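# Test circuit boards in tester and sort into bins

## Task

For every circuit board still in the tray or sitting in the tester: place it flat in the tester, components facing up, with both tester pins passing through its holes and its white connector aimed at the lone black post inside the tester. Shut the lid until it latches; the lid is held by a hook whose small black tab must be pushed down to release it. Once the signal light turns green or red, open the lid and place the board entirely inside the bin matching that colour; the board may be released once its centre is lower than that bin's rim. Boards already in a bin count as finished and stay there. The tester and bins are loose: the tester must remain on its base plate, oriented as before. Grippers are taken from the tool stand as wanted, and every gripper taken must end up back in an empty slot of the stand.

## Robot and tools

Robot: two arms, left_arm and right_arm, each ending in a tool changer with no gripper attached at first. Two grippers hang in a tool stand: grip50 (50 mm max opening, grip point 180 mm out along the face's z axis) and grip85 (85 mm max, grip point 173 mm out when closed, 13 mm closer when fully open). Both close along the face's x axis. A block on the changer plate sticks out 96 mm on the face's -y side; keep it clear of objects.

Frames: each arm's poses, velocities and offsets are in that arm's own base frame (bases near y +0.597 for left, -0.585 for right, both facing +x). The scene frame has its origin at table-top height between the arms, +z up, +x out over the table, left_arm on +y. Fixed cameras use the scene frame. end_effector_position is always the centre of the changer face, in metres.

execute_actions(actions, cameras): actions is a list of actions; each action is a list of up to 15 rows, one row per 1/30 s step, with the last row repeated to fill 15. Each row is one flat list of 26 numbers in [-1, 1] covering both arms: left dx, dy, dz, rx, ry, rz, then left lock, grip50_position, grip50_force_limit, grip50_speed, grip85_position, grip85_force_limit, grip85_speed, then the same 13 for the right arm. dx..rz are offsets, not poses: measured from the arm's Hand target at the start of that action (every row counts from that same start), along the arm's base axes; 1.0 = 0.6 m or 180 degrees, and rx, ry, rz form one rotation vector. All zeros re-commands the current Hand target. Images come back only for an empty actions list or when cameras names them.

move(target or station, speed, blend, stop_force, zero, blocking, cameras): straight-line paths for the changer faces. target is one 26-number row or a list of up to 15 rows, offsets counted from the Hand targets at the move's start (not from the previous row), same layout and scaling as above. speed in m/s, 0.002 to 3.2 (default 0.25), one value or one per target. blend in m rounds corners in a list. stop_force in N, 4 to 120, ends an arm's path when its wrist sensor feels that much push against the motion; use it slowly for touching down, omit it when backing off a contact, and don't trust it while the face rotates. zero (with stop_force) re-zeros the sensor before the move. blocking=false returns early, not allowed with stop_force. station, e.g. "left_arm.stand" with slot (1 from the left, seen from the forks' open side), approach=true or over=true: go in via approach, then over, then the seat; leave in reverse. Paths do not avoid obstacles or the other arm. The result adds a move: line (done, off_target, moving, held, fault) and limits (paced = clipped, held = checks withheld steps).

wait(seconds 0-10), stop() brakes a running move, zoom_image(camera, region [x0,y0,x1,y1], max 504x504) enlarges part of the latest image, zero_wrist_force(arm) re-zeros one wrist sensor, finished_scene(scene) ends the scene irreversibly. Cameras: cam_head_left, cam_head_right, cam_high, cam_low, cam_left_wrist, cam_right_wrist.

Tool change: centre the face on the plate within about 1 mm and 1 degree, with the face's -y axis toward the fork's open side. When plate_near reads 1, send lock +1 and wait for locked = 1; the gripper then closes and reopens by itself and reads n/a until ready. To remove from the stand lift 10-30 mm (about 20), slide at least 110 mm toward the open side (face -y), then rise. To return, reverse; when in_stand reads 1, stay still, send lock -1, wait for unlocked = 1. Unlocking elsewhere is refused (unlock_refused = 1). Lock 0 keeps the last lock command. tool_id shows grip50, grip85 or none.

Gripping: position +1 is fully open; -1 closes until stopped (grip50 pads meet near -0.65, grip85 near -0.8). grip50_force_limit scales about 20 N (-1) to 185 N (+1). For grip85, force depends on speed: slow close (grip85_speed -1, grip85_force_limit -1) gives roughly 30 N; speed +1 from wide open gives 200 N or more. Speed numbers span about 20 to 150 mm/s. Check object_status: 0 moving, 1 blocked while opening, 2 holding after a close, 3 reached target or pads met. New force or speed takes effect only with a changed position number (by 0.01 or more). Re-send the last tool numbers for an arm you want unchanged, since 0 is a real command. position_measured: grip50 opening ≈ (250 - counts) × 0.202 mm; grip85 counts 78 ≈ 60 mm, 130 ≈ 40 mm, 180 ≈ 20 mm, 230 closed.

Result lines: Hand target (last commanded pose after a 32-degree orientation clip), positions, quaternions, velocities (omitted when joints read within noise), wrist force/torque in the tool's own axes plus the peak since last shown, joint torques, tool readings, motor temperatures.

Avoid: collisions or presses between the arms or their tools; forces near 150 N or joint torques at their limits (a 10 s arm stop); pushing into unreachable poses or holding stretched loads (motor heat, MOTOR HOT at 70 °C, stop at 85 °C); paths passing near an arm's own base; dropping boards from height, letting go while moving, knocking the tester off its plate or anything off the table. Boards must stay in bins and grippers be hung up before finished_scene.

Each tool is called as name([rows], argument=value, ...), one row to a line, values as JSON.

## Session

execute_actions(actions=[])

Scene clock: 0.00 s.
left_arm: end_effector_position=(+0.6264, -0.4515, +0.1605) locked=0 unlocked=1 plate_near=0 in_stand=0 unlock_refused=0 tool_id=none grip50_position_measured=n/a grip50_object_status=n/a grip85_position_measured=n/a grip85_object_status=n/a end_effector_quat_wxyz=(-0.014, +0.406, +0.914, +0.010) | right_arm: end_effector_position=(+0.7910, +0.0011, +0.2083) locked=0 unlocked=1 plate_near=0 in_stand=0 unlock_refused=0 tool_id=none grip50_position_measured=n/a grip50_object_status=n/a grip85_position_measured=n/a grip85_object_status=n/a end_effector_quat_wxyz=(-0.404, +0.793, +0.403, -0.212)
Joint positions: left_arm=[-0.854 -1.189 1.959 -2.307 -1.564 -1.588] | right_arm=[-0.285 -0.996 1.513 -1.165 -1.303 0.211]
Joint velocities: within noise
Joint torques (N m): no reading
Motor temperatures (°C): left_arm=[27 26 28 34 32 29] | right_arm=[28 29 28 31 36 29]
Wrist force (N): no reading
Wrist torque (N m): no reading
Wrist force, peak (N): no reading
Hand target: left_arm +0.6264, -0.4515, +0.1605; -0.014, +0.406, +0.914, +0.010 | right_arm +0.7910, +0.0011, +0.2083; -0.404, +0.793, +0.403, -0.212
Tool commands: left_gripper/lock=+0.0 left_gripper/grip50_position=+1.0 left_gripper/grip50_force_limit=+1.0 left_gripper/grip50_speed=+1.0 left_gripper/grip85_position=+1.0 left_gripper/grip85_force_limit=+1.0 left_gripper/grip85_speed=+1.0 right_gripper/lock=+0.0 right_gripper/grip50_position=+1.0 right_gripper/grip50_force_limit=+1.0 right_gripper/grip50_speed=+1.0 right_gripper/grip85_position=+1.0 right_gripper/grip85_force_limit=+1.0 right_gripper/grip85_speed=+1.0
camera_calibration:
cam_left_wrist: T_world_to_cam=[[-0.658947, 0.752036, 0.0151533, 0.757821], [0.703902, 0.609419, 0.364872, -0.175565], [0.265162, 0.251098, -0.930934, 0.135013], [0, 0, 0, 1]] pos_world=[0.587144, -0.496818, 0.178263]
cam_right_wrist: T_world_to_cam=[[0.58876, 0.808216, 0.0122439, -0.463099], [0.665089, -0.475777, -0.57558, -0.354212], [-0.459368, 0.347022, -0.817654, 0.570219], [0, 0, 0, 1]] pos_world=[0.770177, 0.00787945, 0.268034]

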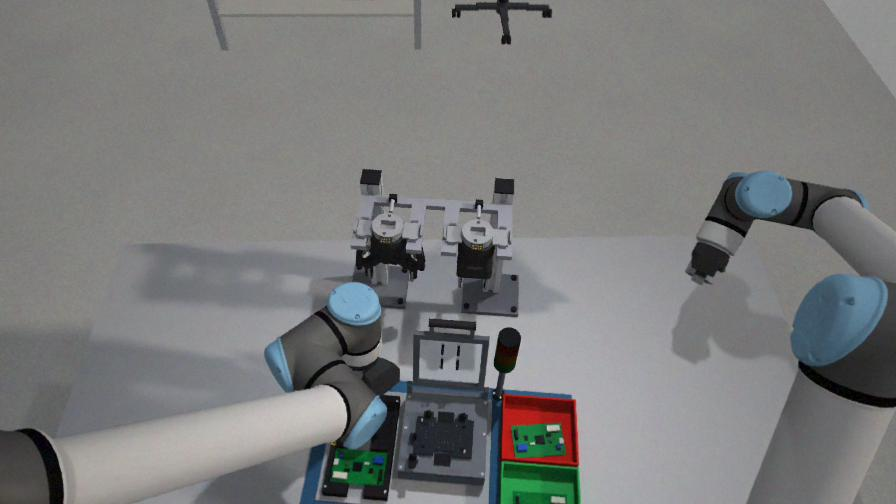

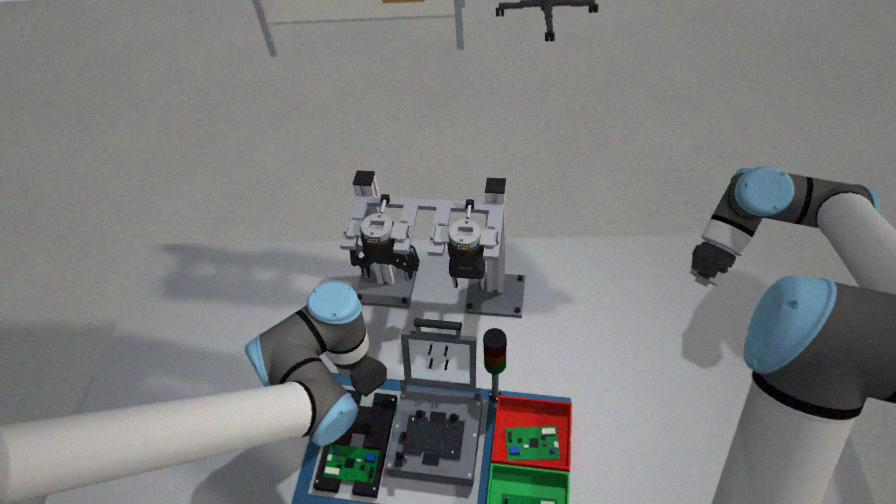

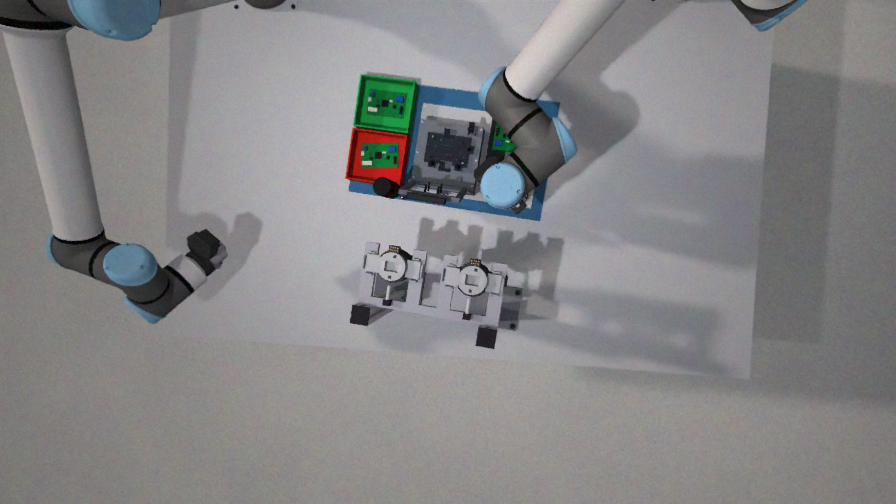

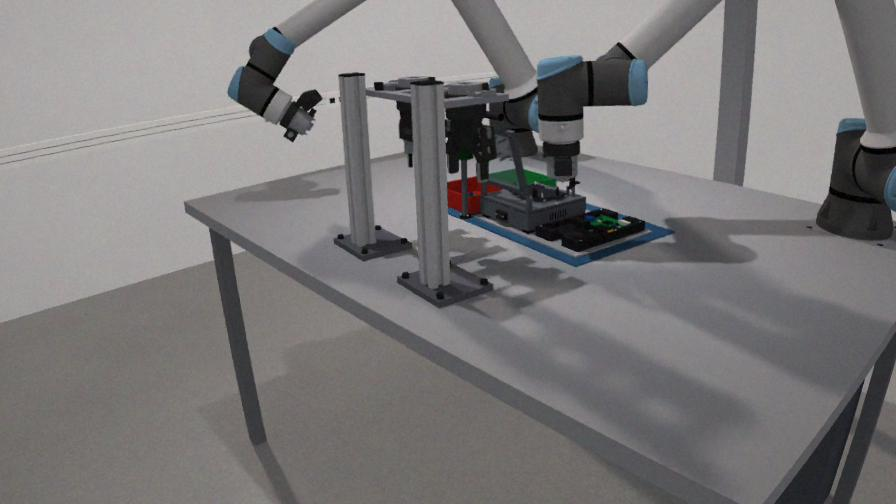

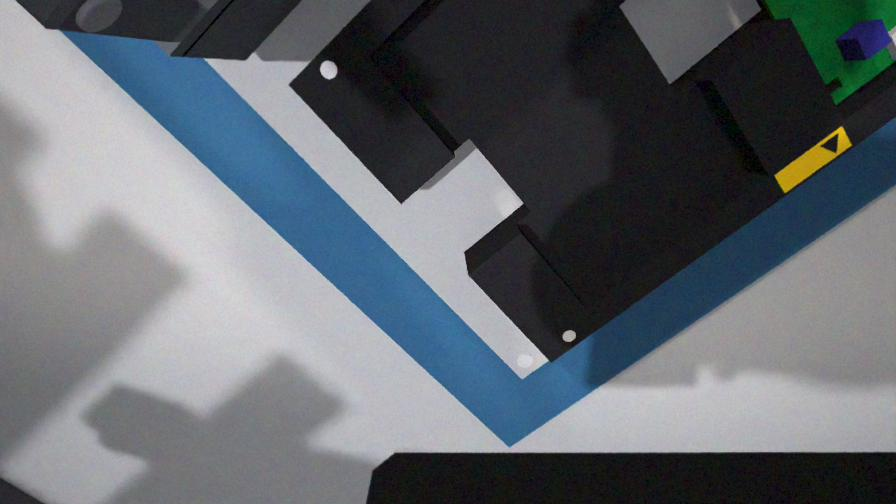

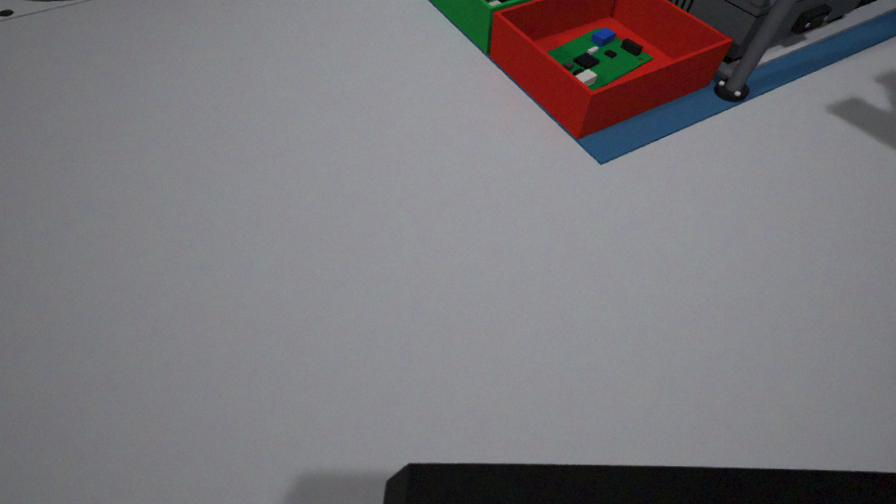

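move([
  [-0.1,0,0.4,0,0,0,0,1,1,1,1,1,1,0,0,0,0,0,0,0,1,1,1,1,1,1],
  [-0.5,0.05,0.42,-0.05,-0.09,-0.07,0,1,1,1,1,1,1,0,0,0,0,0,0,0,1,1,1,1,1,1],
  [-0.9445,0.1192,0.3993,-0.1091,-0.1778,-0.1352,0,1,1,1,1,1,1,0,0,0,0,0,0,0,1,1,1,1,1,1],
], speed=0.3, blend=0.05, cameras=["cam_head_left", "cam_head_right", "cam_high", "cam_left_wrist"])

Scene clock: 33.20 s.
left_arm: end_effector_position=(+0.0597, -0.3801, +0.4002) locked=0 unlocked=1 plate_near=0 in_stand=0 unlock_refused=0 tool_id=none grip50_position_measured=n/a grip50_object_status=n/a grip85_position_measured=n/a grip85_object_status=n/a end_effector_quat_wxyz=(+0.306, +0.564, +0.766, -0.030) | right_arm: end_effector_position=(+0.7910, +0.0011, +0.2083) locked=0 unlocked=1 plate_near=0 in_stand=0 unlock_refused=0 tool_id=none grip50_position_measured=n/a grip50_object_status=n/a grip85_position_measured=n/a grip85_object_status=n/a end_effector_quat_wxyz=(-0.404, +0.793, +0.403, -0.212)
Joint positions: left_arm=[-2.243 -2.357 2.474 -1.732 -0.948 -2.53] | right_arm=[-0.285 -0.996 1.513 -1.165 -1.303 0.211]
Joint torques (N m): left_arm=[-17.94 11.09 -47.9 -3.22 1.86 -3.59] | right_arm=[1.32 -100.29 -36.8 -0.3 -0.24 1.23]
Wrist force (N): left_arm=[0.0 -1.0 -0.1] | right_arm=[-0.1 0.4 -0.2]
Wrist torque (N m): left_arm=[-0.16 -0.12 -0.24] | right_arm=[0.03 0.01 0.00]
Wrist force, peak (N): left_arm=[2.1 -5.3 -2.0] | right_arm=[0.2 0.7 0.2]
Hand target: left_arm +0.0597, -0.3800, +0.4001; +0.306, +0.564, +0.766, -0.030 | right_arm +0.7910, +0.0011, +0.2083; -0.404, +0.793, +0.403, -0.212
Off the commanded pose: left_arm 0.000 m, 0 deg | right_arm 0.000 m, 0 deg.
move: done
camera_calibration:
cam_left_wrist: T_world_to_cam=[[-0.154936, 0.844345, -0.51291, 0.543388], [0.669681, 0.471455, 0.573809, -0.0416411], [0.726307, -0.254583, -0.638487, 0.153662], [0, 0, 0, 1]] pos_world=[0.00047125, -0.400055, 0.400714]
Images, in order (width x height): cam_head_left 896x504, cam_head_right 896x504, cam_high 896x504, cam_left_wrist 896x504.

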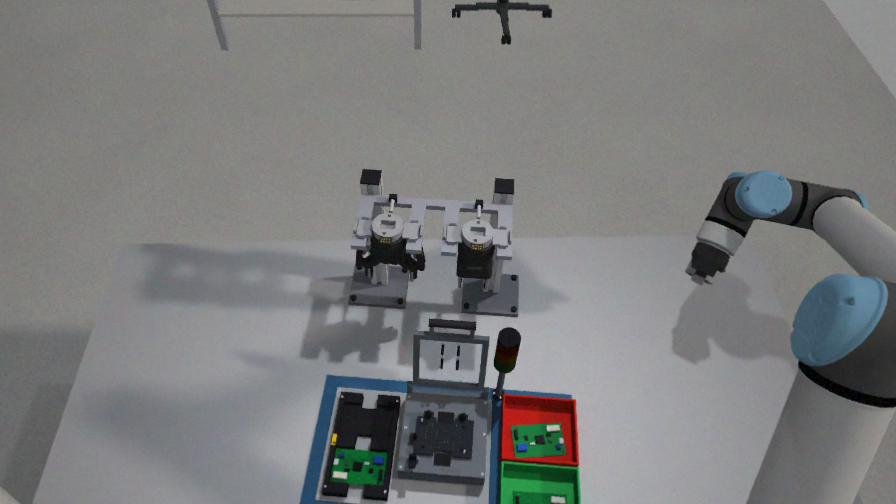

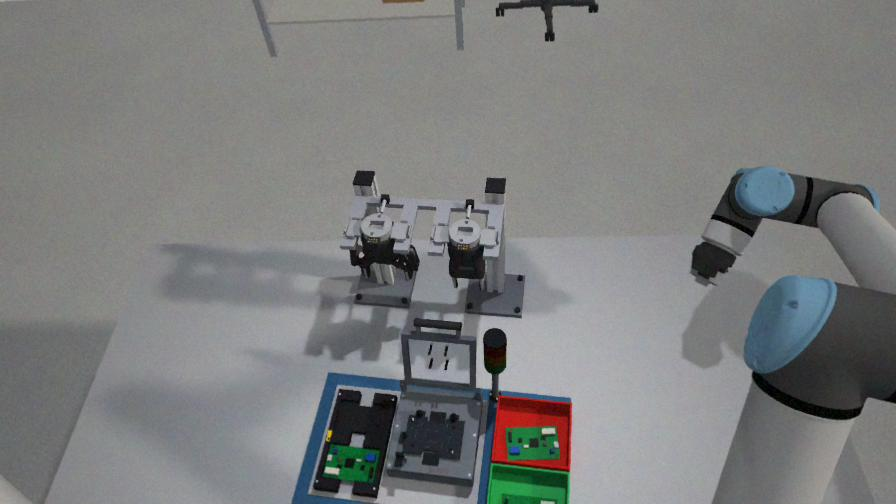

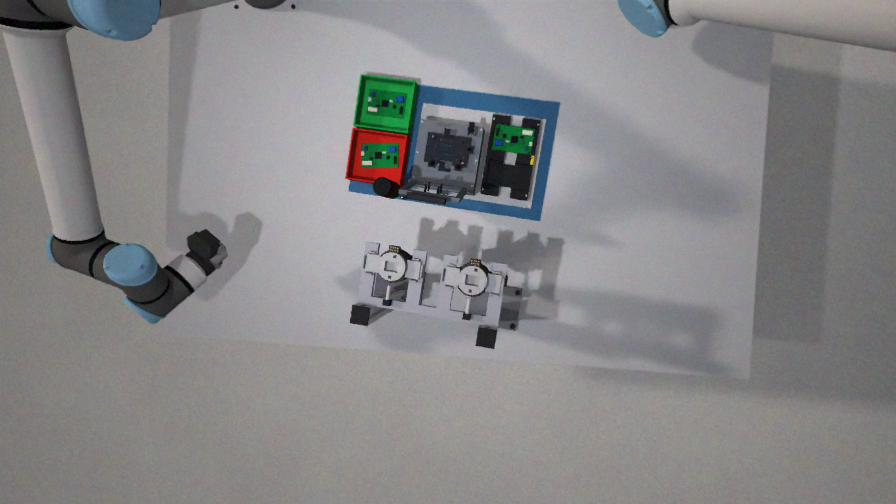

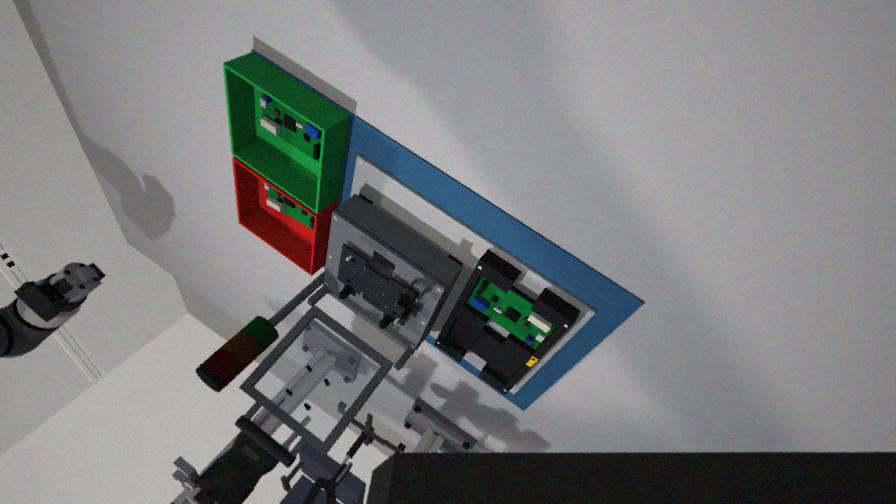

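move([
  [0,0,0,0,0,0,0,1,1,1,1,1,1,-0.05,0.1,0.6,0,0,0,0,1,1,1,1,1,1],
  [0,0,0,0,0,0,0,1,1,1,1,1,1,-0.1733,1.1,0.65,-0.1064,-0.2862,0.1539,0,1,1,1,1,1,1],
], speed=0.35, blend=0.08, cameras=["cam_right_wrist", "cam_head_left"])

every number of target 2 of 2 must lie in its column's range; nothing of the call was run
Scene clock: 46.97 s.
left_arm: end_effector_position=(+0.0597, -0.3800, +0.4001) locked=0 unlocked=1 plate_near=0 in_stand=0 unlock_refused=0 tool_id=none grip50_position_measured=n/a grip50_object_status=n/a grip85_position_measured=n/a grip85_object_status=n/a end_effector_quat_wxyz=(+0.306, +0.564, +0.766, -0.030) | right_arm: end_effector_position=(+0.7910, +0.0011, +0.2083) locked=0 unlocked=1 plate_near=0 in_stand=0 unlock_refused=0 tool_id=none grip50_position_measured=n/a grip50_object_status=n/a grip85_position_measured=n/a grip85_object_status=n/a end_effector_quat_wxyz=(-0.404, +0.793, +0.403, -0.212)
Joint positions: left_arm=[-2.243 -2.357 2.474 -1.731 -0.948 -2.53] | right_arm=[-0.285 -0.996 1.513 -1.165 -1.303 0.211]
Joint torques (N m): left_arm=[-17.18 5.02 -48.82 -3.67 4.82 -4.04] | right_arm=[1.3 -99.66 -34.7 -0.4 -0.37 1.77]
Wrist force (N): left_arm=[-0.1 -0.9 -0.2] | right_arm=[0.3 0.1 0.3]
Wrist torque (N m): left_arm=[-0.15 -0.11 -0.19] | right_arm=[0.01 -0.03 0.00]
Wrist force, peak (N): left_arm=[-0.2 -1.5 -0.2] | right_arm=[0.5 0.7 0.0]
Hand target: left_arm +0.0597, -0.3800, +0.4001; +0.306, +0.564, +0.766, -0.030 | right_arm +0.7910, +0.0011, +0.2083; -0.404, +0.793, +0.403, -0.212
Tool commands: left_gripper/lock=+0.0 left_gripper/grip50_position=+1.0 left_gripper/grip50_force_limit=+1.0 left_gripper/grip50_speed=+1.0 left_gripper/grip85_position=+1.0 left_gripper/grip85_force_limit=+1.0 left_gripper/grip85_speed=+1.0 right_gripper/lock=+0.0 right_gripper/grip50_position=+1.0 right_gripper/grip50_force_limit=+1.0 right_gripper/grip50_speed=+1.0 right_gripper/grip85_position=+1.0 right_gripper/grip85_force_limit=+1.0 right_gripper/grip85_speed=+1.0
Off the commanded pose: left_arm 0.000 m, 0 deg | right_arm 0.000 m, 0 deg.

move([
  [0,0,0,0,0,0,0,1,1,1,1,1,1,-0.02,0.1,0.55,0,0,0,0,1,1,1,1,1,1],
  [0,0,0,0,0,0,0,1,1,1,1,1,1,-0.12,0.75,0.6,-0.1064,-0.2862,0.1539,0,1,1,1,1,1,1],
], speed=0.35, blend=0.08)

move(station="right_arm.stand", slot=1, approach=true, speed=0.3, cameras=["cam_right_wrist", "cam_head_left", "cam_low"])

Scene clock: 52.80 s.
left_arm: end_effector_position=(+0.0597, -0.3800, +0.4001) locked=0 unlocked=1 plate_near=0 in_stand=0 unlock_refused=0 tool_id=none grip50_position_measured=n/a grip50_object_status=n/a grip85_position_measured=n/a grip85_object_status=n/a end_effector_quat_wxyz=(+0.306, +0.564, +0.766, -0.030) | right_arm: end_effector_position=(+0.7190, +0.4511, +0.5681) locked=0 unlocked=1 plate_near=0 in_stand=0 unlock_refused=0 tool_id=none grip50_position_measured=n/a grip50_object_status=n/a grip85_position_measured=n/a grip85_object_status=n/a end_effector_quat_wxyz=(+0.000, +0.744, +0.669, +0.000)
Joint positions: left_arm=[-2.243 -2.357 2.474 -1.731 -0.948 -2.53] | right_arm=[0.354 -1.341 1.379 -1.609 -1.572 0.46]
Joint torques (N m): left_arm=[-12.45 4.75 -48.71 -3.4 4.7 -4.04] | right_arm=[9.53 -94.78 -61.01 -6.53 -0.16 -2.72]
Motor temperatures (°C): left_arm=[27 26 28 34 32 29] | right_arm=[28 29 28 31 36 29]
Wrist force (N): left_arm=[-0.3 -1.1 -0.4] | right_arm=[1.0 -1.1 2.4]
Wrist torque (N m): left_arm=[-0.17 -0.10 -0.18] | right_arm=[-0.12 -0.09 -0.22]
Wrist force, peak (N): left_arm=[-0.3 -1.3 -0.5] | right_arm=[-0.6 5.4 2.8]
Hand target: left_arm +0.0597, -0.3800, +0.4001; +0.306, +0.564, +0.766, -0.030 | right_arm +0.7190, +0.4511, +0.5683; +0.000, +0.744, +0.669, +0.000
Off the commanded pose: left_arm 0.000 m, 0 deg | right_arm 0.000 m, 0 deg.
move: done

Scene clock: 54.33 s.
left_arm: end_effector_position=(+0.0597, -0.3800, +0.4001) locked=0 unlocked=1 plate_near=0 in_stand=0 unlock_refused=0 tool_id=none grip50_position_measured=n/a grip50_object_status=n/a grip85_position_measured=n/a grip85_object_status=n/a end_effector_quat_wxyz=(+0.306, +0.564, +0.766, -0.030) | right_arm: end_effector_position=(+0.6863, +0.6914, +0.3832) locked=0 unlocked=1 plate_near=0 in_stand=0 unlock_refused=0 tool_id=none grip50_position_measured=n/a grip50_object_status=n/a grip85_position_measured=n/a grip85_object_status=n/a end_effector_quat_wxyz=(+0.000, +0.744, +0.668, +0.001)
Joint positions: left_arm=[-2.243 -2.357 2.474 -1.731 -0.948 -2.53] | right_arm=[0.609 -1.083 1.351 -1.841 -1.57 0.717]
Joint torques (N m): left_arm=[-16.11 6.02 -49.47 -3.23 4.67 -4.01] | right_arm=[-5.46 -94.38 -39.17 -1.93 -1.06 -1.76]
Wrist force (N): left_arm=[0.0 -1.0 -0.5] | right_arm=[1.3 -1.0 1.5]
Wrist torque (N m): left_arm=[-0.16 -0.11 -0.18] | right_arm=[-0.18 -0.09 -0.10]
Wrist force, peak (N): left_arm=[0.0 -1.2 -0.8] | right_arm=[5.2 -1.8 5.1]
Hand target: left_arm +0.0597, -0.3800, +0.4001; +0.306, +0.564, +0.766, -0.030 | right_arm +0.6863, +0.6914, +0.3829; +0.000, +0.744, +0.668, +0.001
Tool commands: left_gripper/lock=+0.0 left_gripper/grip50_position=+1.0 left_gripper/grip50_force_limit=+1.0 left_gripper/grip50_speed=+1.0 left_gripper/grip85_position=+1.0 left_gripper/grip85_force_limit=+1.0 left_gripper/grip85_speed=+1.0 right_gripper/lock=+0.0 right_gripper/grip50_position=+1.0 right_gripper/grip50_force_limit=+1.0 right_gripper/grip50_speed=+1.0 right_gripper/grip85_position=+1.0 right_gripper/grip85_force_limit=+1.0 right_gripper/grip85_speed=+1.0
Off the commanded pose: right_arm 0.000 m, 0 deg.
move: done; to station right_arm.stand, slot 1, approach point
camera_calibration:
cam_right_wrist: T_world_to_cam=[[0.0920673, 0.995576, 0.0187587, -0.75273], [0.939415, -0.0930897, 0.329901, -0.655356], [0.330188, -0.0127509, -0.943829, 0.180787], [0, 0, 0, 1]] pos_world=[0.62526, 0.690699, 0.400955]
Images, in order (width x height): cam_head_left 896x504, cam_low 896x504, cam_right_wrist 896x504.

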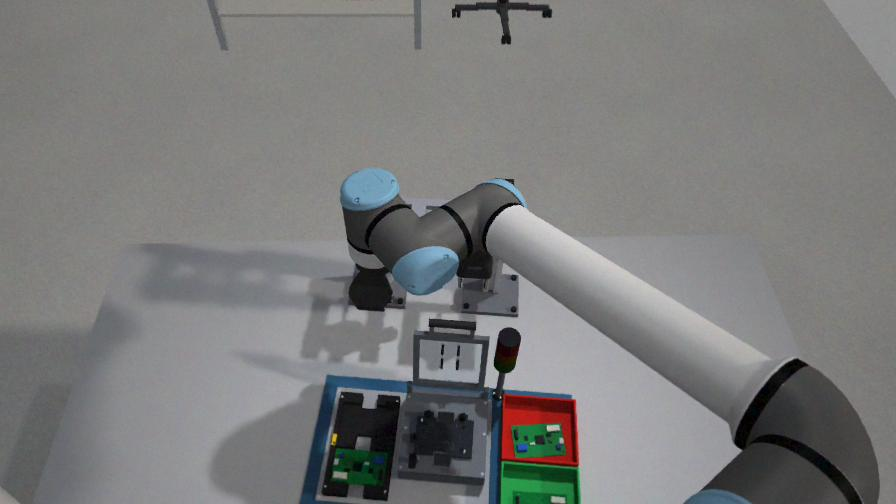

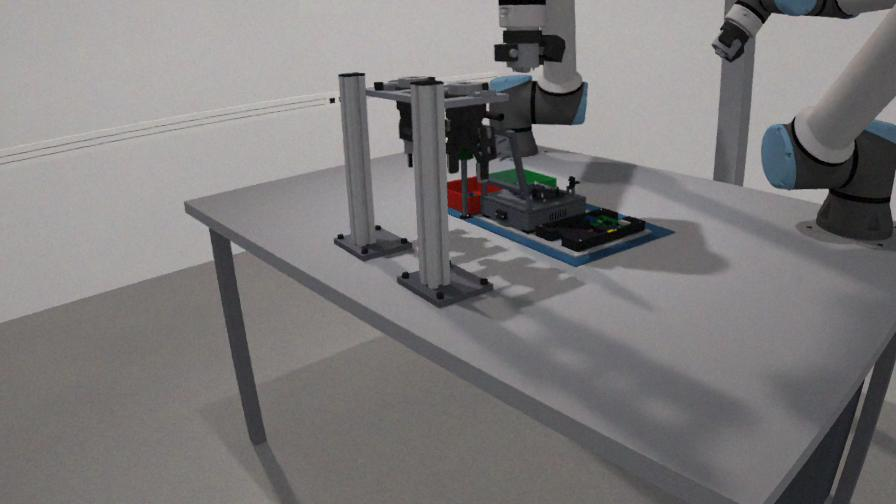

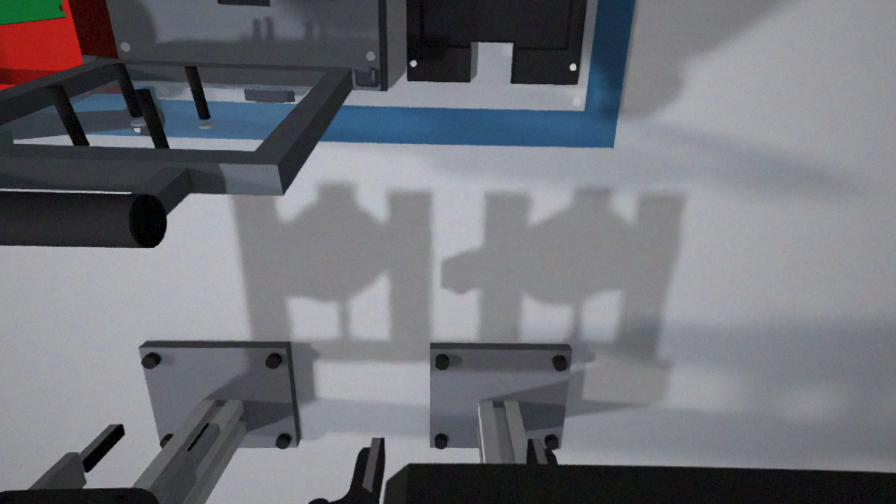

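move(station="right_arm.stand", slot=1, over=true, speed=0.15, stop_force=20)

move(station="right_arm.stand", slot=1, speed=0.02, stop_force=20)

Scene clock: 59.70 s.
left_arm: end_effector_position=(+0.0597, -0.3800, +0.4001) locked=0 unlocked=1 plate_near=0 in_stand=0 unlock_refused=0 tool_id=none grip50_position_measured=n/a grip50_object_status=n/a grip85_position_measured=n/a grip85_object_status=n/a end_effector_quat_wxyz=(+0.306, +0.564, +0.766, -0.030) | right_arm: end_effector_position=(+0.8254, +0.6763, +0.3832) locked=0 unlocked=1 plate_near=0 in_stand=0 unlock_refused=0 tool_id=none grip50_position_measured=n/a grip50_object_status=n/a grip85_position_measured=n/a grip85_object_status=n/a end_effector_quat_wxyz=(+0.000, +0.744, +0.668, +0.001)
Joint positions: left_arm=[-2.243 -2.357 2.474 -1.731 -0.948 -2.53] | right_arm=[0.522 -0.923 1.097 -1.747 -1.57 0.63]
Joint torques (N m): left_arm=[-16.23 5.49 -50.31 -3.65 4.66 -4.32] | right_arm=[20.43 -109.13 -57.59 -9.25 1.15 2.84]
Wrist force (N): left_arm=[0.0 -0.8 -0.2] | right_arm=[0.5 -0.7 1.6]
Wrist torque (N m): left_arm=[-0.14 -0.12 -0.18] | right_arm=[-0.15 -0.04 -0.13]
Wrist force, peak (N): left_arm=[-0.1 -1.2 -0.8] | right_arm=[1.2 -4.6 2.0]
Hand target: left_arm +0.0597, -0.3800, +0.4001; +0.306, +0.564, +0.766, -0.030 | right_arm +0.8254, +0.6763, +0.3832; +0.000, +0.744, +0.668, +0.001
Tool commands: left_gripper/lock=+0.0 left_gripper/grip50_position=+1.0 left_gripper/grip50_force_limit=+1.0 left_gripper/grip50_speed=+1.0 left_gripper/grip85_position=+1.0 left_gripper/grip85_force_limit=+1.0 left_gripper/grip85_speed=+1.0 right_gripper/lock=+0.0 right_gripper/grip50_position=+1.0 right_gripper/grip50_force_limit=+1.0 right_gripper/grip50_speed=+1.0 right_gripper/grip85_position=+1.0 right_gripper/grip85_force_limit=+1.0 right_gripper/grip85_speed=+1.0
Off the commanded pose: right_arm 0.000 m, 0 deg.
move: done; to station right_arm.stand, slot 1, over the seat

Scene clock: 61.43 s.
left_arm: end_effector_position=(+0.0597, -0.3800, +0.4001) locked=0 unlocked=1 plate_near=0 in_stand=0 unlock_refused=0 tool_id=none grip50_position_measured=n/a grip50_object_status=n/a grip85_position_measured=n/a grip85_object_status=n/a end_effector_quat_wxyz=(+0.306, +0.564, +0.766, -0.030) | right_arm: end_effector_position=(+0.8254, +0.6763, +0.3612) locked=0 unlocked=1 plate_near=1 in_stand=1 unlock_refused=0 tool_id=none grip50_position_measured=n/a grip50_object_status=n/a grip85_position_measured=n/a grip85_object_status=n/a end_effector_quat_wxyz=(+0.000, +0.744, +0.668, +0.001)
Joint positions: left_arm=[-2.243 -2.357 2.474 -1.731 -0.948 -2.53] | right_arm=[0.522 -0.915 1.124 -1.781 -1.57 0.63]
Joint torques (N m): left_arm=[-16.03 5.56 -49.84 -3.55 4.73 -4.22] | right_arm=[16.24 -112.17 -50.73 0 1.18 2.21]
Wrist force (N): left_arm=[-0.1 -0.8 -0.7] | right_arm=[2.0 0.8 -14.0]
Wrist torque (N m): left_arm=[-0.15 -0.10 -0.18] | right_arm=[0.25 -0.18 -0.11]
Wrist force, peak (N): left_arm=[-0.1 -1.2 -0.8] | right_arm=[2.1 0.7 -14.4]
Hand target: left_arm +0.0597, -0.3800, +0.4001; +0.306, +0.564, +0.766, -0.030 | right_arm +0.8255, +0.6763, +0.3612; +0.000, +0.744, +0.668, +0.001
Tool commands: left_gripper/lock=+0.0 left_gripper/grip50_position=+1.0 left_gripper/grip50_force_limit=+1.0 left_gripper/grip50_speed=+1.0 left_gripper/grip85_position=+1.0 left_gripper/grip85_force_limit=+1.0 left_gripper/grip85_speed=+1.0 right_gripper/lock=+0.0 right_gripper/grip50_position=+1.0 right_gripper/grip50_force_limit=+1.0 right_gripper/grip50_speed=+1.0 right_gripper/grip85_position=+1.0 right_gripper/grip85_force_limit=+1.0 right_gripper/grip85_speed=+1.0
Off the commanded pose: right_arm 0.000 m, 0 deg.
move: done; to station right_arm.stand, slot 1

plate_near = 1. Lock.

move([
  [0,0,0,0,0,0,0,1,1,1,1,1,1,0,0,0,0,0,0,1,1,1,1,0.9,-1,-1],
])

wait(seconds=1.5)

Scene clock: 64.10 s.
left_arm: end_effector_position=(+0.0597, -0.3800, +0.4001) locked=0 unlocked=1 plate_near=0 in_stand=0 unlock_refused=0 tool_id=none grip50_position_measured=n/a grip50_object_status=n/a grip85_position_measured=n/a grip85_object_status=n/a end_effector_quat_wxyz=(+0.306, +0.564, +0.766, -0.030) | right_arm: end_effector_position=(+0.8255, +0.6763, +0.3612) locked=0 unlocked=0 plate_near=1 in_stand=1 unlock_refused=0 tool_id=none grip50_position_measured=n/a grip50_object_status=n/a grip85_position_measured=n/a grip85_object_status=n/a end_effector_quat_wxyz=(+0.000, +0.744, +0.668, +0.001)
Joint positions: left_arm=[-2.243 -2.357 2.474 -1.731 -0.948 -2.53] | right_arm=[0.522 -0.915 1.124 -1.781 -1.57 0.63]
Joint torques (N m): left_arm=[-15.62 4.61 -51.43 -3.98 4.59 -3.89] | right_arm=[6.34 -116.31 -52.2 -1.23 1.06 -0.17]
Wrist force (N): left_arm=[-0.1 -0.7 -0.6] | right_arm=[1.4 0.2 -12.0]
Wrist torque (N m): left_arm=[-0.13 -0.11 -0.18] | right_arm=[0.18 -0.13 -0.12]
Wrist force, peak (N): left_arm=[-0.1 -1.4 -0.4] | right_arm=[1.9 0.6 -14.5]
Hand target: left_arm +0.0597, -0.3800, +0.4001; +0.306, +0.564, +0.766, -0.030 | right_arm +0.8255, +0.6763, +0.3612; +0.000, +0.744, +0.668, +0.001
Tool commands: left_gripper/lock=+0.0 left_gripper/grip50_position=+1.0 left_gripper/grip50_force_limit=+1.0 left_gripper/grip50_speed=+1.0 left_gripper/grip85_position=+1.0 left_gripper/grip85_force_limit=+1.0 left_gripper/grip85_speed=+1.0 right_gripper/lock=+0.0 right_gripper/grip50_position=+1.0 right_gripper/grip50_force_limit=+1.0 right_gripper/grip50_speed=+1.0 right_gripper/grip85_position=+0.9 right_gripper/grip85_force_limit=-1.0 right_gripper/grip85_speed=-1.0
Off the commanded pose: left_arm 0.000 m, 0 deg | right_arm 0.000 m, 0 deg.
move: done

Scene clock: 65.60 s.
left_arm: end_effector_position=(+0.0597, -0.3800, +0.4001) locked=0 unlocked=1 plate_near=0 in_stand=0 unlock_refused=0 tool_id=none grip50_position_measured=n/a grip50_object_status=n/a grip85_position_measured=n/a grip85_object_status=n/a end_effector_quat_wxyz=(+0.306, +0.564, +0.766, -0.030) | right_arm: end_effector_position=(+0.8255, +0.6763, +0.3613) locked=1 unlocked=0 plate_near=1 in_stand=1 unlock_refused=0 tool_id=grip85 grip50_position_measured=n/a grip50_object_status=n/a grip85_position_measured=n/a grip85_object_status=n/a end_effector_quat_wxyz=(+0.000, +0.744, +0.668, +0.001)
Joint positions: left_arm=[-2.243 -2.357 2.474 -1.731 -0.948 -2.53] | right_arm=[0.522 -0.915 1.124 -1.781 -1.57 0.63]
Joint torques (N m): left_arm=[-15.85 4.94 -51.32 -3.38 4.61 -4.12] | right_arm=[-0.35 -99.55 -34.68 -3.76 1.1 -1.01]
Wrist force (N): left_arm=[0.0 -0.7 -0.2] | right_arm=[1.9 0.0 -21.9]
Wrist torque (N m): left_arm=[-0.14 -0.11 -0.18] | right_arm=[0.22 -0.99 -0.15]
Wrist force, peak (N): left_arm=[-0.3 -1.3 -0.7] | right_arm=[1.8 0.1 -24.1]
Hand target: left_arm +0.0597, -0.3800, +0.4001; +0.306, +0.564, +0.766, -0.030 | right_arm +0.8255, +0.6763, +0.3612; +0.000, +0.744, +0.668, +0.001
Tool commands: left_gripper/lock=+0.0 left_gripper/grip50_position=+1.0 left_gripper/grip50_force_limit=+1.0 left_gripper/grip50_speed=+1.0 left_gripper/grip85_position=+1.0 left_gripper/grip85_force_limit=+1.0 left_gripper/grip85_speed=+1.0 right_gripper/lock=+0.0 right_gripper/grip50_position=+1.0 right_gripper/grip50_force_limit=+1.0 right_gripper/grip50_speed=+1.0 right_gripper/grip85_position=+0.9 right_gripper/grip85_force_limit=-1.0 right_gripper/grip85_speed=-1.0
Off the commanded pose: left_arm 0.000 m, 0 deg | right_arm 0.000 m, 0 deg.
wait: 1.50 s; at rest by 0.20 s

wait(seconds=1.5)

move(station="right_arm.stand", slot=1, over=true, speed=0.05)

move(station="right_arm.stand", slot=1, approach=true, speed=0.15, cameras=["cam_right_wrist", "cam_low"])

Scene clock: 70.03 s.
left_arm: end_effector_position=(+0.0597, -0.3800, +0.4001) locked=0 unlocked=1 plate_near=0 in_stand=0 unlock_refused=0 tool_id=none grip50_position_measured=n/a grip50_object_status=n/a grip85_position_measured=n/a grip85_object_status=n/a end_effector_quat_wxyz=(+0.306, +0.564, +0.766, -0.030) | right_arm: end_effector_position=(+0.8255, +0.6763, +0.3612) locked=1 unlocked=0 plate_near=1 in_stand=1 unlock_refused=0 tool_id=grip85 grip50_position_measured=n/a grip50_object_status=n/a grip85_position_measured=16 grip85_object_status=3 end_effector_quat_wxyz=(+0.000, +0.744, +0.668, +0.001)
Joint positions: left_arm=[-2.243 -2.357 2.474 -1.731 -0.948 -2.53] | right_arm=[0.522 -0.915 1.124 -1.781 -1.57 0.63]
Joint torques (N m): left_arm=[-16.78 7.21 -50.16 -3.69 4.89 -4.05] | right_arm=[-16.82 -98.86 -34.34 -5.61 1.2 -1.02]
Wrist force (N): left_arm=[-0.2 -0.8 -0.7] | right_arm=[1.7 0.1 -23.6]
Wrist torque (N m): left_arm=[-0.15 -0.10 -0.18] | right_arm=[0.25 -1.01 -0.15]
Wrist force, peak (N): left_arm=[-0.4 -1.5 -0.2] | right_arm=[1.5 0.0 -24.0]
Hand target: left_arm +0.0597, -0.3800, +0.4001; +0.306, +0.564, +0.766, -0.030 | right_arm +0.8255, +0.6763, +0.3612; +0.000, +0.744, +0.668, +0.001
Tool commands: left_gripper/lock=+0.0 left_gripper/grip50_position=+1.0 left_gripper/grip50_force_limit=+1.0 left_gripper/grip50_speed=+1.0 left_gripper/grip85_position=+1.0 left_gripper/grip85_force_limit=+1.0 left_gripper/grip85_speed=+1.0 right_gripper/lock=+0.0 right_gripper/grip50_position=+1.0 right_gripper/grip50_force_limit=+1.0 right_gripper/grip50_speed=+1.0 right_gripper/grip85_position=+0.9 right_gripper/grip85_force_limit=-1.0 right_gripper/grip85_speed=-1.0
Off the commanded pose: left_arm 0.000 m, 0 deg | right_arm 0.000 m, 0 deg.
wait: 1.50 s; at rest by 0.03 s

Scene clock: 70.77 s.
left_arm: end_effector_position=(+0.0597, -0.3800, +0.4001) locked=0 unlocked=1 plate_near=0 in_stand=0 unlock_refused=0 tool_id=none grip50_position_measured=n/a grip50_object_status=n/a grip85_position_measured=n/a grip85_object_status=n/a end_effector_quat_wxyz=(+0.306, +0.564, +0.766, -0.030) | right_arm: end_effector_position=(+0.8254, +0.6763, +0.3836) locked=1 unlocked=0 plate_near=1 in_stand=0 unlock_refused=0 tool_id=grip85 grip50_position_measured=n/a grip50_object_status=n/a grip85_position_measured=16 grip85_object_status=3 end_effector_quat_wxyz=(+0.000, +0.744, +0.668, +0.001) end_effector_velocity=(+0.000, +0.000, -0.004) end_effector_angular_velocity=(-0.001, +0.001, +0.000)
Joint positions: left_arm=[-2.243 -2.357 2.474 -1.731 -0.948 -2.53] | right_arm=[0.522 -0.923 1.097 -1.746 -1.57 0.63]
Joint velocities: left_arm=[within noise] | right_arm=[0 0.002 0.004 -0.005 0 0]
Joint torques (N m): left_arm=[-14.5 5.45 -52.58 -3.79 4.62 -4.13] | right_arm=[-15.31 -122.42 -47.35 -10.62 1.05 -0.97]
Wrist force (N): left_arm=[-0.6 -1.1 -0.6] | right_arm=[0.4 -0.9 1.2]
Wrist torque (N m): left_arm=[-0.17 -0.08 -0.18] | right_arm=[-0.16 -0.03 -0.13]
Wrist force, peak (N): left_arm=[-0.3 -1.3 -0.7] | right_arm=[1.3 0.3 -23.2]
Hand target: left_arm +0.0597, -0.3800, +0.4001; +0.306, +0.564, +0.766, -0.030 | right_arm +0.8254, +0.6763, +0.3832; +0.000, +0.744, +0.668, +0.001
Tool commands: left_gripper/lock=+0.0 left_gripper/grip50_position=+1.0 left_gripper/grip50_force_limit=+1.0 left_gripper/grip50_speed=+1.0 left_gripper/grip85_position=+1.0 left_gripper/grip85_force_limit=+1.0 left_gripper/grip85_speed=+1.0 right_gripper/lock=+0.0 right_gripper/grip50_position=+1.0 right_gripper/grip50_force_limit=+1.0 right_gripper/grip50_speed=+1.0 right_gripper/grip85_position=+0.9 right_gripper/grip85_force_limit=-1.0 right_gripper/grip85_speed=-1.0
Off the commanded pose: right_arm 0.000 m, 0 deg.
move: done; to station right_arm.stand, slot 1, over the seat

Scene clock: 72.13 s.
left_arm: end_effector_position=(+0.0597, -0.3800, +0.4001) locked=0 unlocked=1 plate_near=0 in_stand=0 unlock_refused=0 tool_id=none grip50_position_measured=n/a grip50_object_status=n/a grip85_position_measured=n/a grip85_object_status=n/a end_effector_quat_wxyz=(+0.306, +0.564, +0.766, -0.030) | right_arm: end_effector_position=(+0.6863, +0.6915, +0.3829) locked=1 unlocked=0 plate_near=1 in_stand=0 unlock_refused=0 tool_id=grip85 grip50_position_measured=n/a grip50_object_status=n/a grip85_position_measured=16 grip85_object_status=3 end_effector_quat_wxyz=(+0.000, +0.744, +0.668, +0.001)
Joint positions: left_arm=[-2.243 -2.357 2.474 -1.731 -0.948 -2.53] | right_arm=[0.609 -1.082 1.352 -1.841 -1.57 0.717]
Joint torques (N m): left_arm=[-14.6 7 -52.68 -3.98 4.41 -4.18] | right_arm=[-13.91 -121.62 -61.9 -3.76 0.56 -2.95]
Wrist force (N): left_arm=[-0.1 -0.9 -0.4] | right_arm=[1.3 -0.9 1.4]
Wrist torque (N m): left_arm=[-0.16 -0.11 -0.18] | right_arm=[-0.18 -0.09 -0.19]
Wrist force, peak (N): left_arm=[0.0 -1.3 -0.3] | right_arm=[2.3 -7.6 1.4]
Hand target: left_arm +0.0597, -0.3800, +0.4001; +0.306, +0.564, +0.766, -0.030 | right_arm +0.6863, +0.6914, +0.3829; +0.000, +0.744, +0.668, +0.001
Tool commands: left_gripper/lock=+0.0 left_gripper/grip50_position=+1.0 left_gripper/grip50_force_limit=+1.0 left_gripper/grip50_speed=+1.0 left_gripper/grip85_position=+1.0 left_gripper/grip85_force_limit=+1.0 left_gripper/grip85_speed=+1.0 right_gripper/lock=+0.0 right_gripper/grip50_position=+1.0 right_gripper/grip50_force_limit=+1.0 right_gripper/grip50_speed=+1.0 right_gripper/grip85_position=+0.9 right_gripper/grip85_force_limit=-1.0 right_gripper/grip85_speed=-1.0
Off the commanded pose: right_arm 0.000 m, 0 deg.
move: done; to station right_arm.stand, slot 1, approach point
camera_calibration:
cam_right_wrist: T_world_to_cam=[[0.0920485, 0.995582, 0.0185212, -0.752714], [0.93948, -0.0929958, 0.329742, -0.655229], [0.330008, -0.012952, -0.943889, 0.180907], [0, 0, 0, 1]] pos_world=[0.625159, 0.690799, 0.400754]
Images, in order (width x height): cam_low 896x504, cam_right_wrist 896x504.

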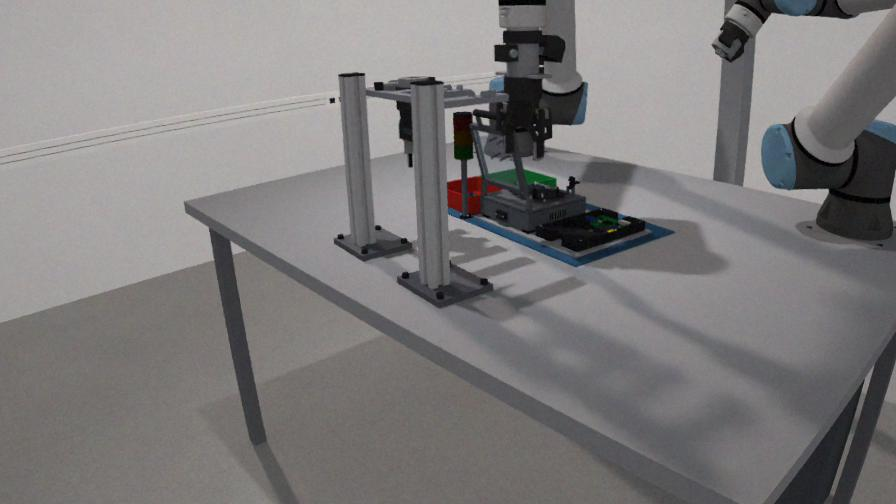

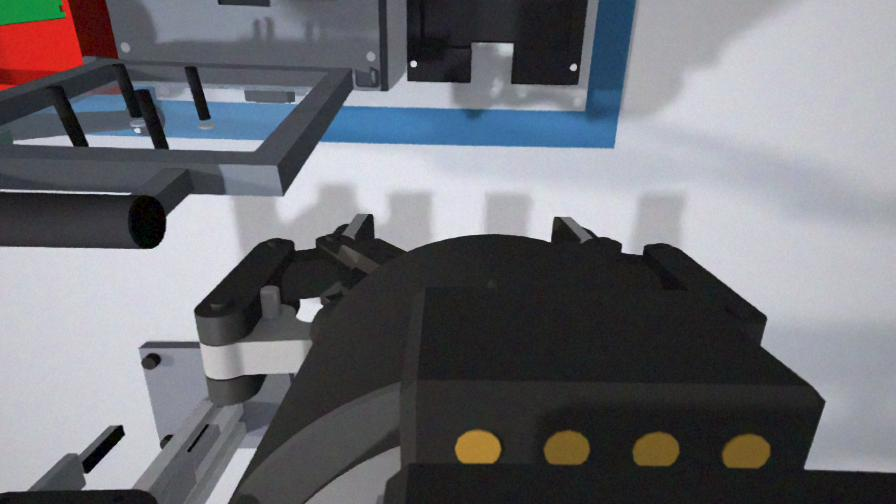

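move([
  [0,0,0,0,0,0,0,1,1,1,1,1,1,0,0,0.3,0,0,0,0,1,1,1,0.9,-1,-1],
  [0,0,0,0,0,0,0,1,1,1,1,1,1,-0.37,-0.05,0.3,0,0,0.5156,0,1,1,1,0.9,-1,-1],
], speed=0.35, blend=0.03, cameras=["cam_right_wrist", "cam_left_wrist"])

zoom_image(camera="cam_left_wrist", region=[310, 170, 610, 410])

Scene clock: 87.27 s.
left_arm: end_effector_position=(+0.0597, -0.3800, +0.4001) locked=0 unlocked=1 plate_near=0 in_stand=0 unlock_refused=0 tool_id=none grip50_position_measured=n/a grip50_object_status=n/a grip85_position_measured=n/a grip85_object_status=n/a end_effector_quat_wxyz=(+0.306, +0.564, +0.766, -0.030) | right_arm: end_effector_position=(+0.4642, +0.6614, +0.5629) locked=1 unlocked=0 plate_near=1 in_stand=0 unlock_refused=0 tool_id=grip85 grip50_position_measured=n/a grip50_object_status=n/a grip85_position_measured=16 grip85_object_status=3 end_effector_quat_wxyz=(+0.000, +0.029, +1.000, +0.000)
Joint positions: left_arm=[-2.243 -2.357 2.474 -1.731 -0.948 -2.53] | right_arm=[0.741 -1.409 1.471 -1.633 -1.57 -0.771]
Joint torques (N m): left_arm=[-12.8 4.35 -52.77 -4.1 4.55 -4.12] | right_arm=[-18.5 -80.15 -70.15 -6.96 1.54 -1.83]
Wrist force (N): left_arm=[-0.1 -1.1 -0.2] | right_arm=[0.4 -1.2 1.7]
Wrist torque (N m): left_arm=[-0.17 -0.11 -0.18] | right_arm=[-0.15 -0.05 -0.24]
Wrist force, peak (N): left_arm=[-0.6 -1.3 -0.6] | right_arm=[0.9 -0.9 11.1]
Hand target: left_arm +0.0597, -0.3800, +0.4001; +0.306, +0.564, +0.766, -0.030 | right_arm +0.4643, +0.6614, +0.5629; +0.000, +0.029, +1.000, +0.000
Off the commanded pose: left_arm 0.000 m, 0 deg | right_arm 0.000 m, 0 deg.
move: done
camera_calibration:
cam_left_wrist: T_world_to_cam=[[-0.154969, 0.844323, -0.512936, 0.543254], [0.6695, 0.471556, 0.573938, -0.0416418], [0.726467, -0.254468, -0.638351, 0.153615], [0, 0, 0, 1]] pos_world=[0.000470993, -0.399955, 0.400615]
cam_right_wrist: T_world_to_cam=[[-0.998893, 0.0432643, 0.0184408, 0.430658], [0.0469267, 0.942907, 0.329733, -0.779704], [-0.00312233, 0.330233, -0.943894, 0.351312], [0, 0, 0, 1]] pos_world=[0.467867, 0.600541, 0.580754]
Images, in order (width x height): cam_left_wrist 896x504, cam_right_wrist 896x504.

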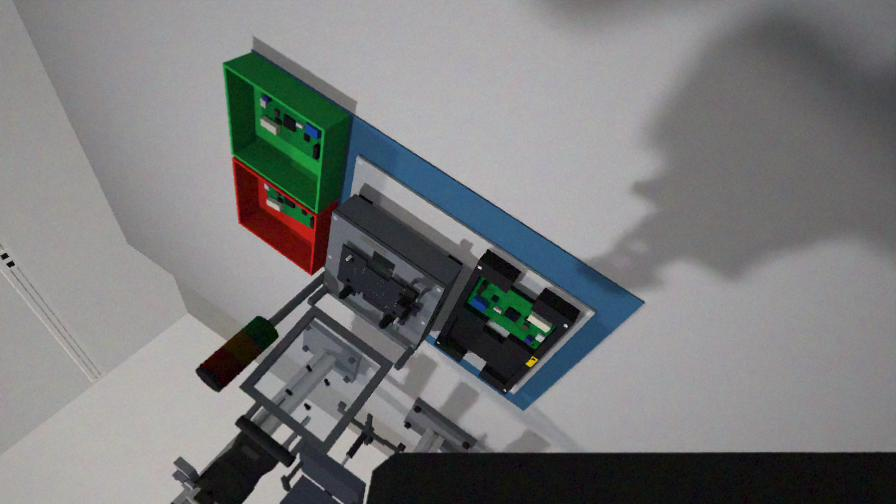

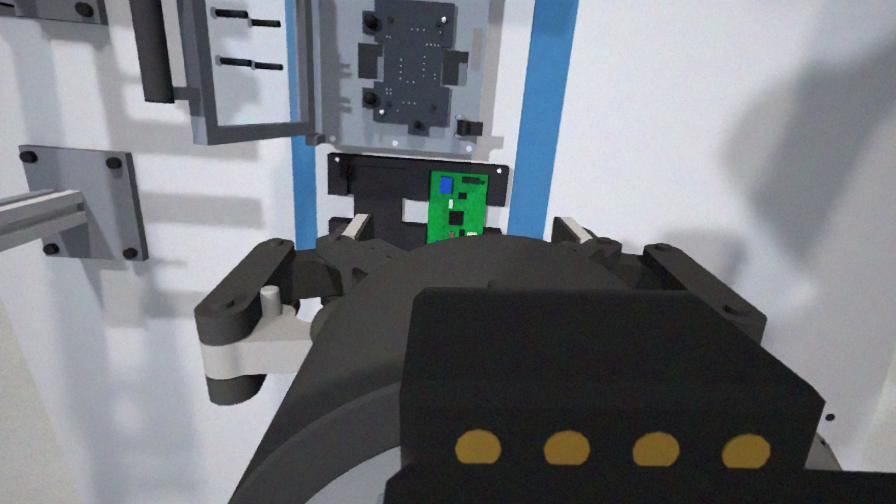

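Scaled by 1.680 from the camera's 896x504 image, which has a finer 1280x720 frame.

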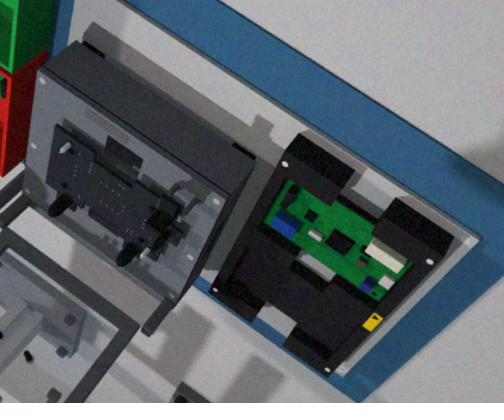

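zoom_image(camera="cam_right_wrist", region=[300, 0, 560, 150])

zoom_image(camera="cam_right_wrist", region=[320, 140, 540, 250])

Scaled by 1.938 from the camera's 896x504 image, which has a finer 1280x720 frame.

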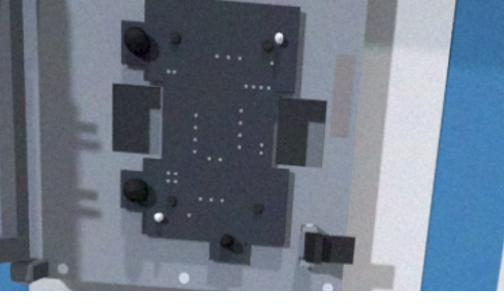

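Scaled by 2.291 from the camera's 896x504 image, which has a finer 1280x720 frame.

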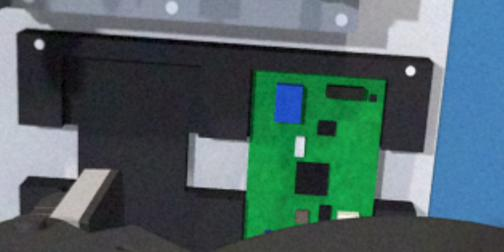

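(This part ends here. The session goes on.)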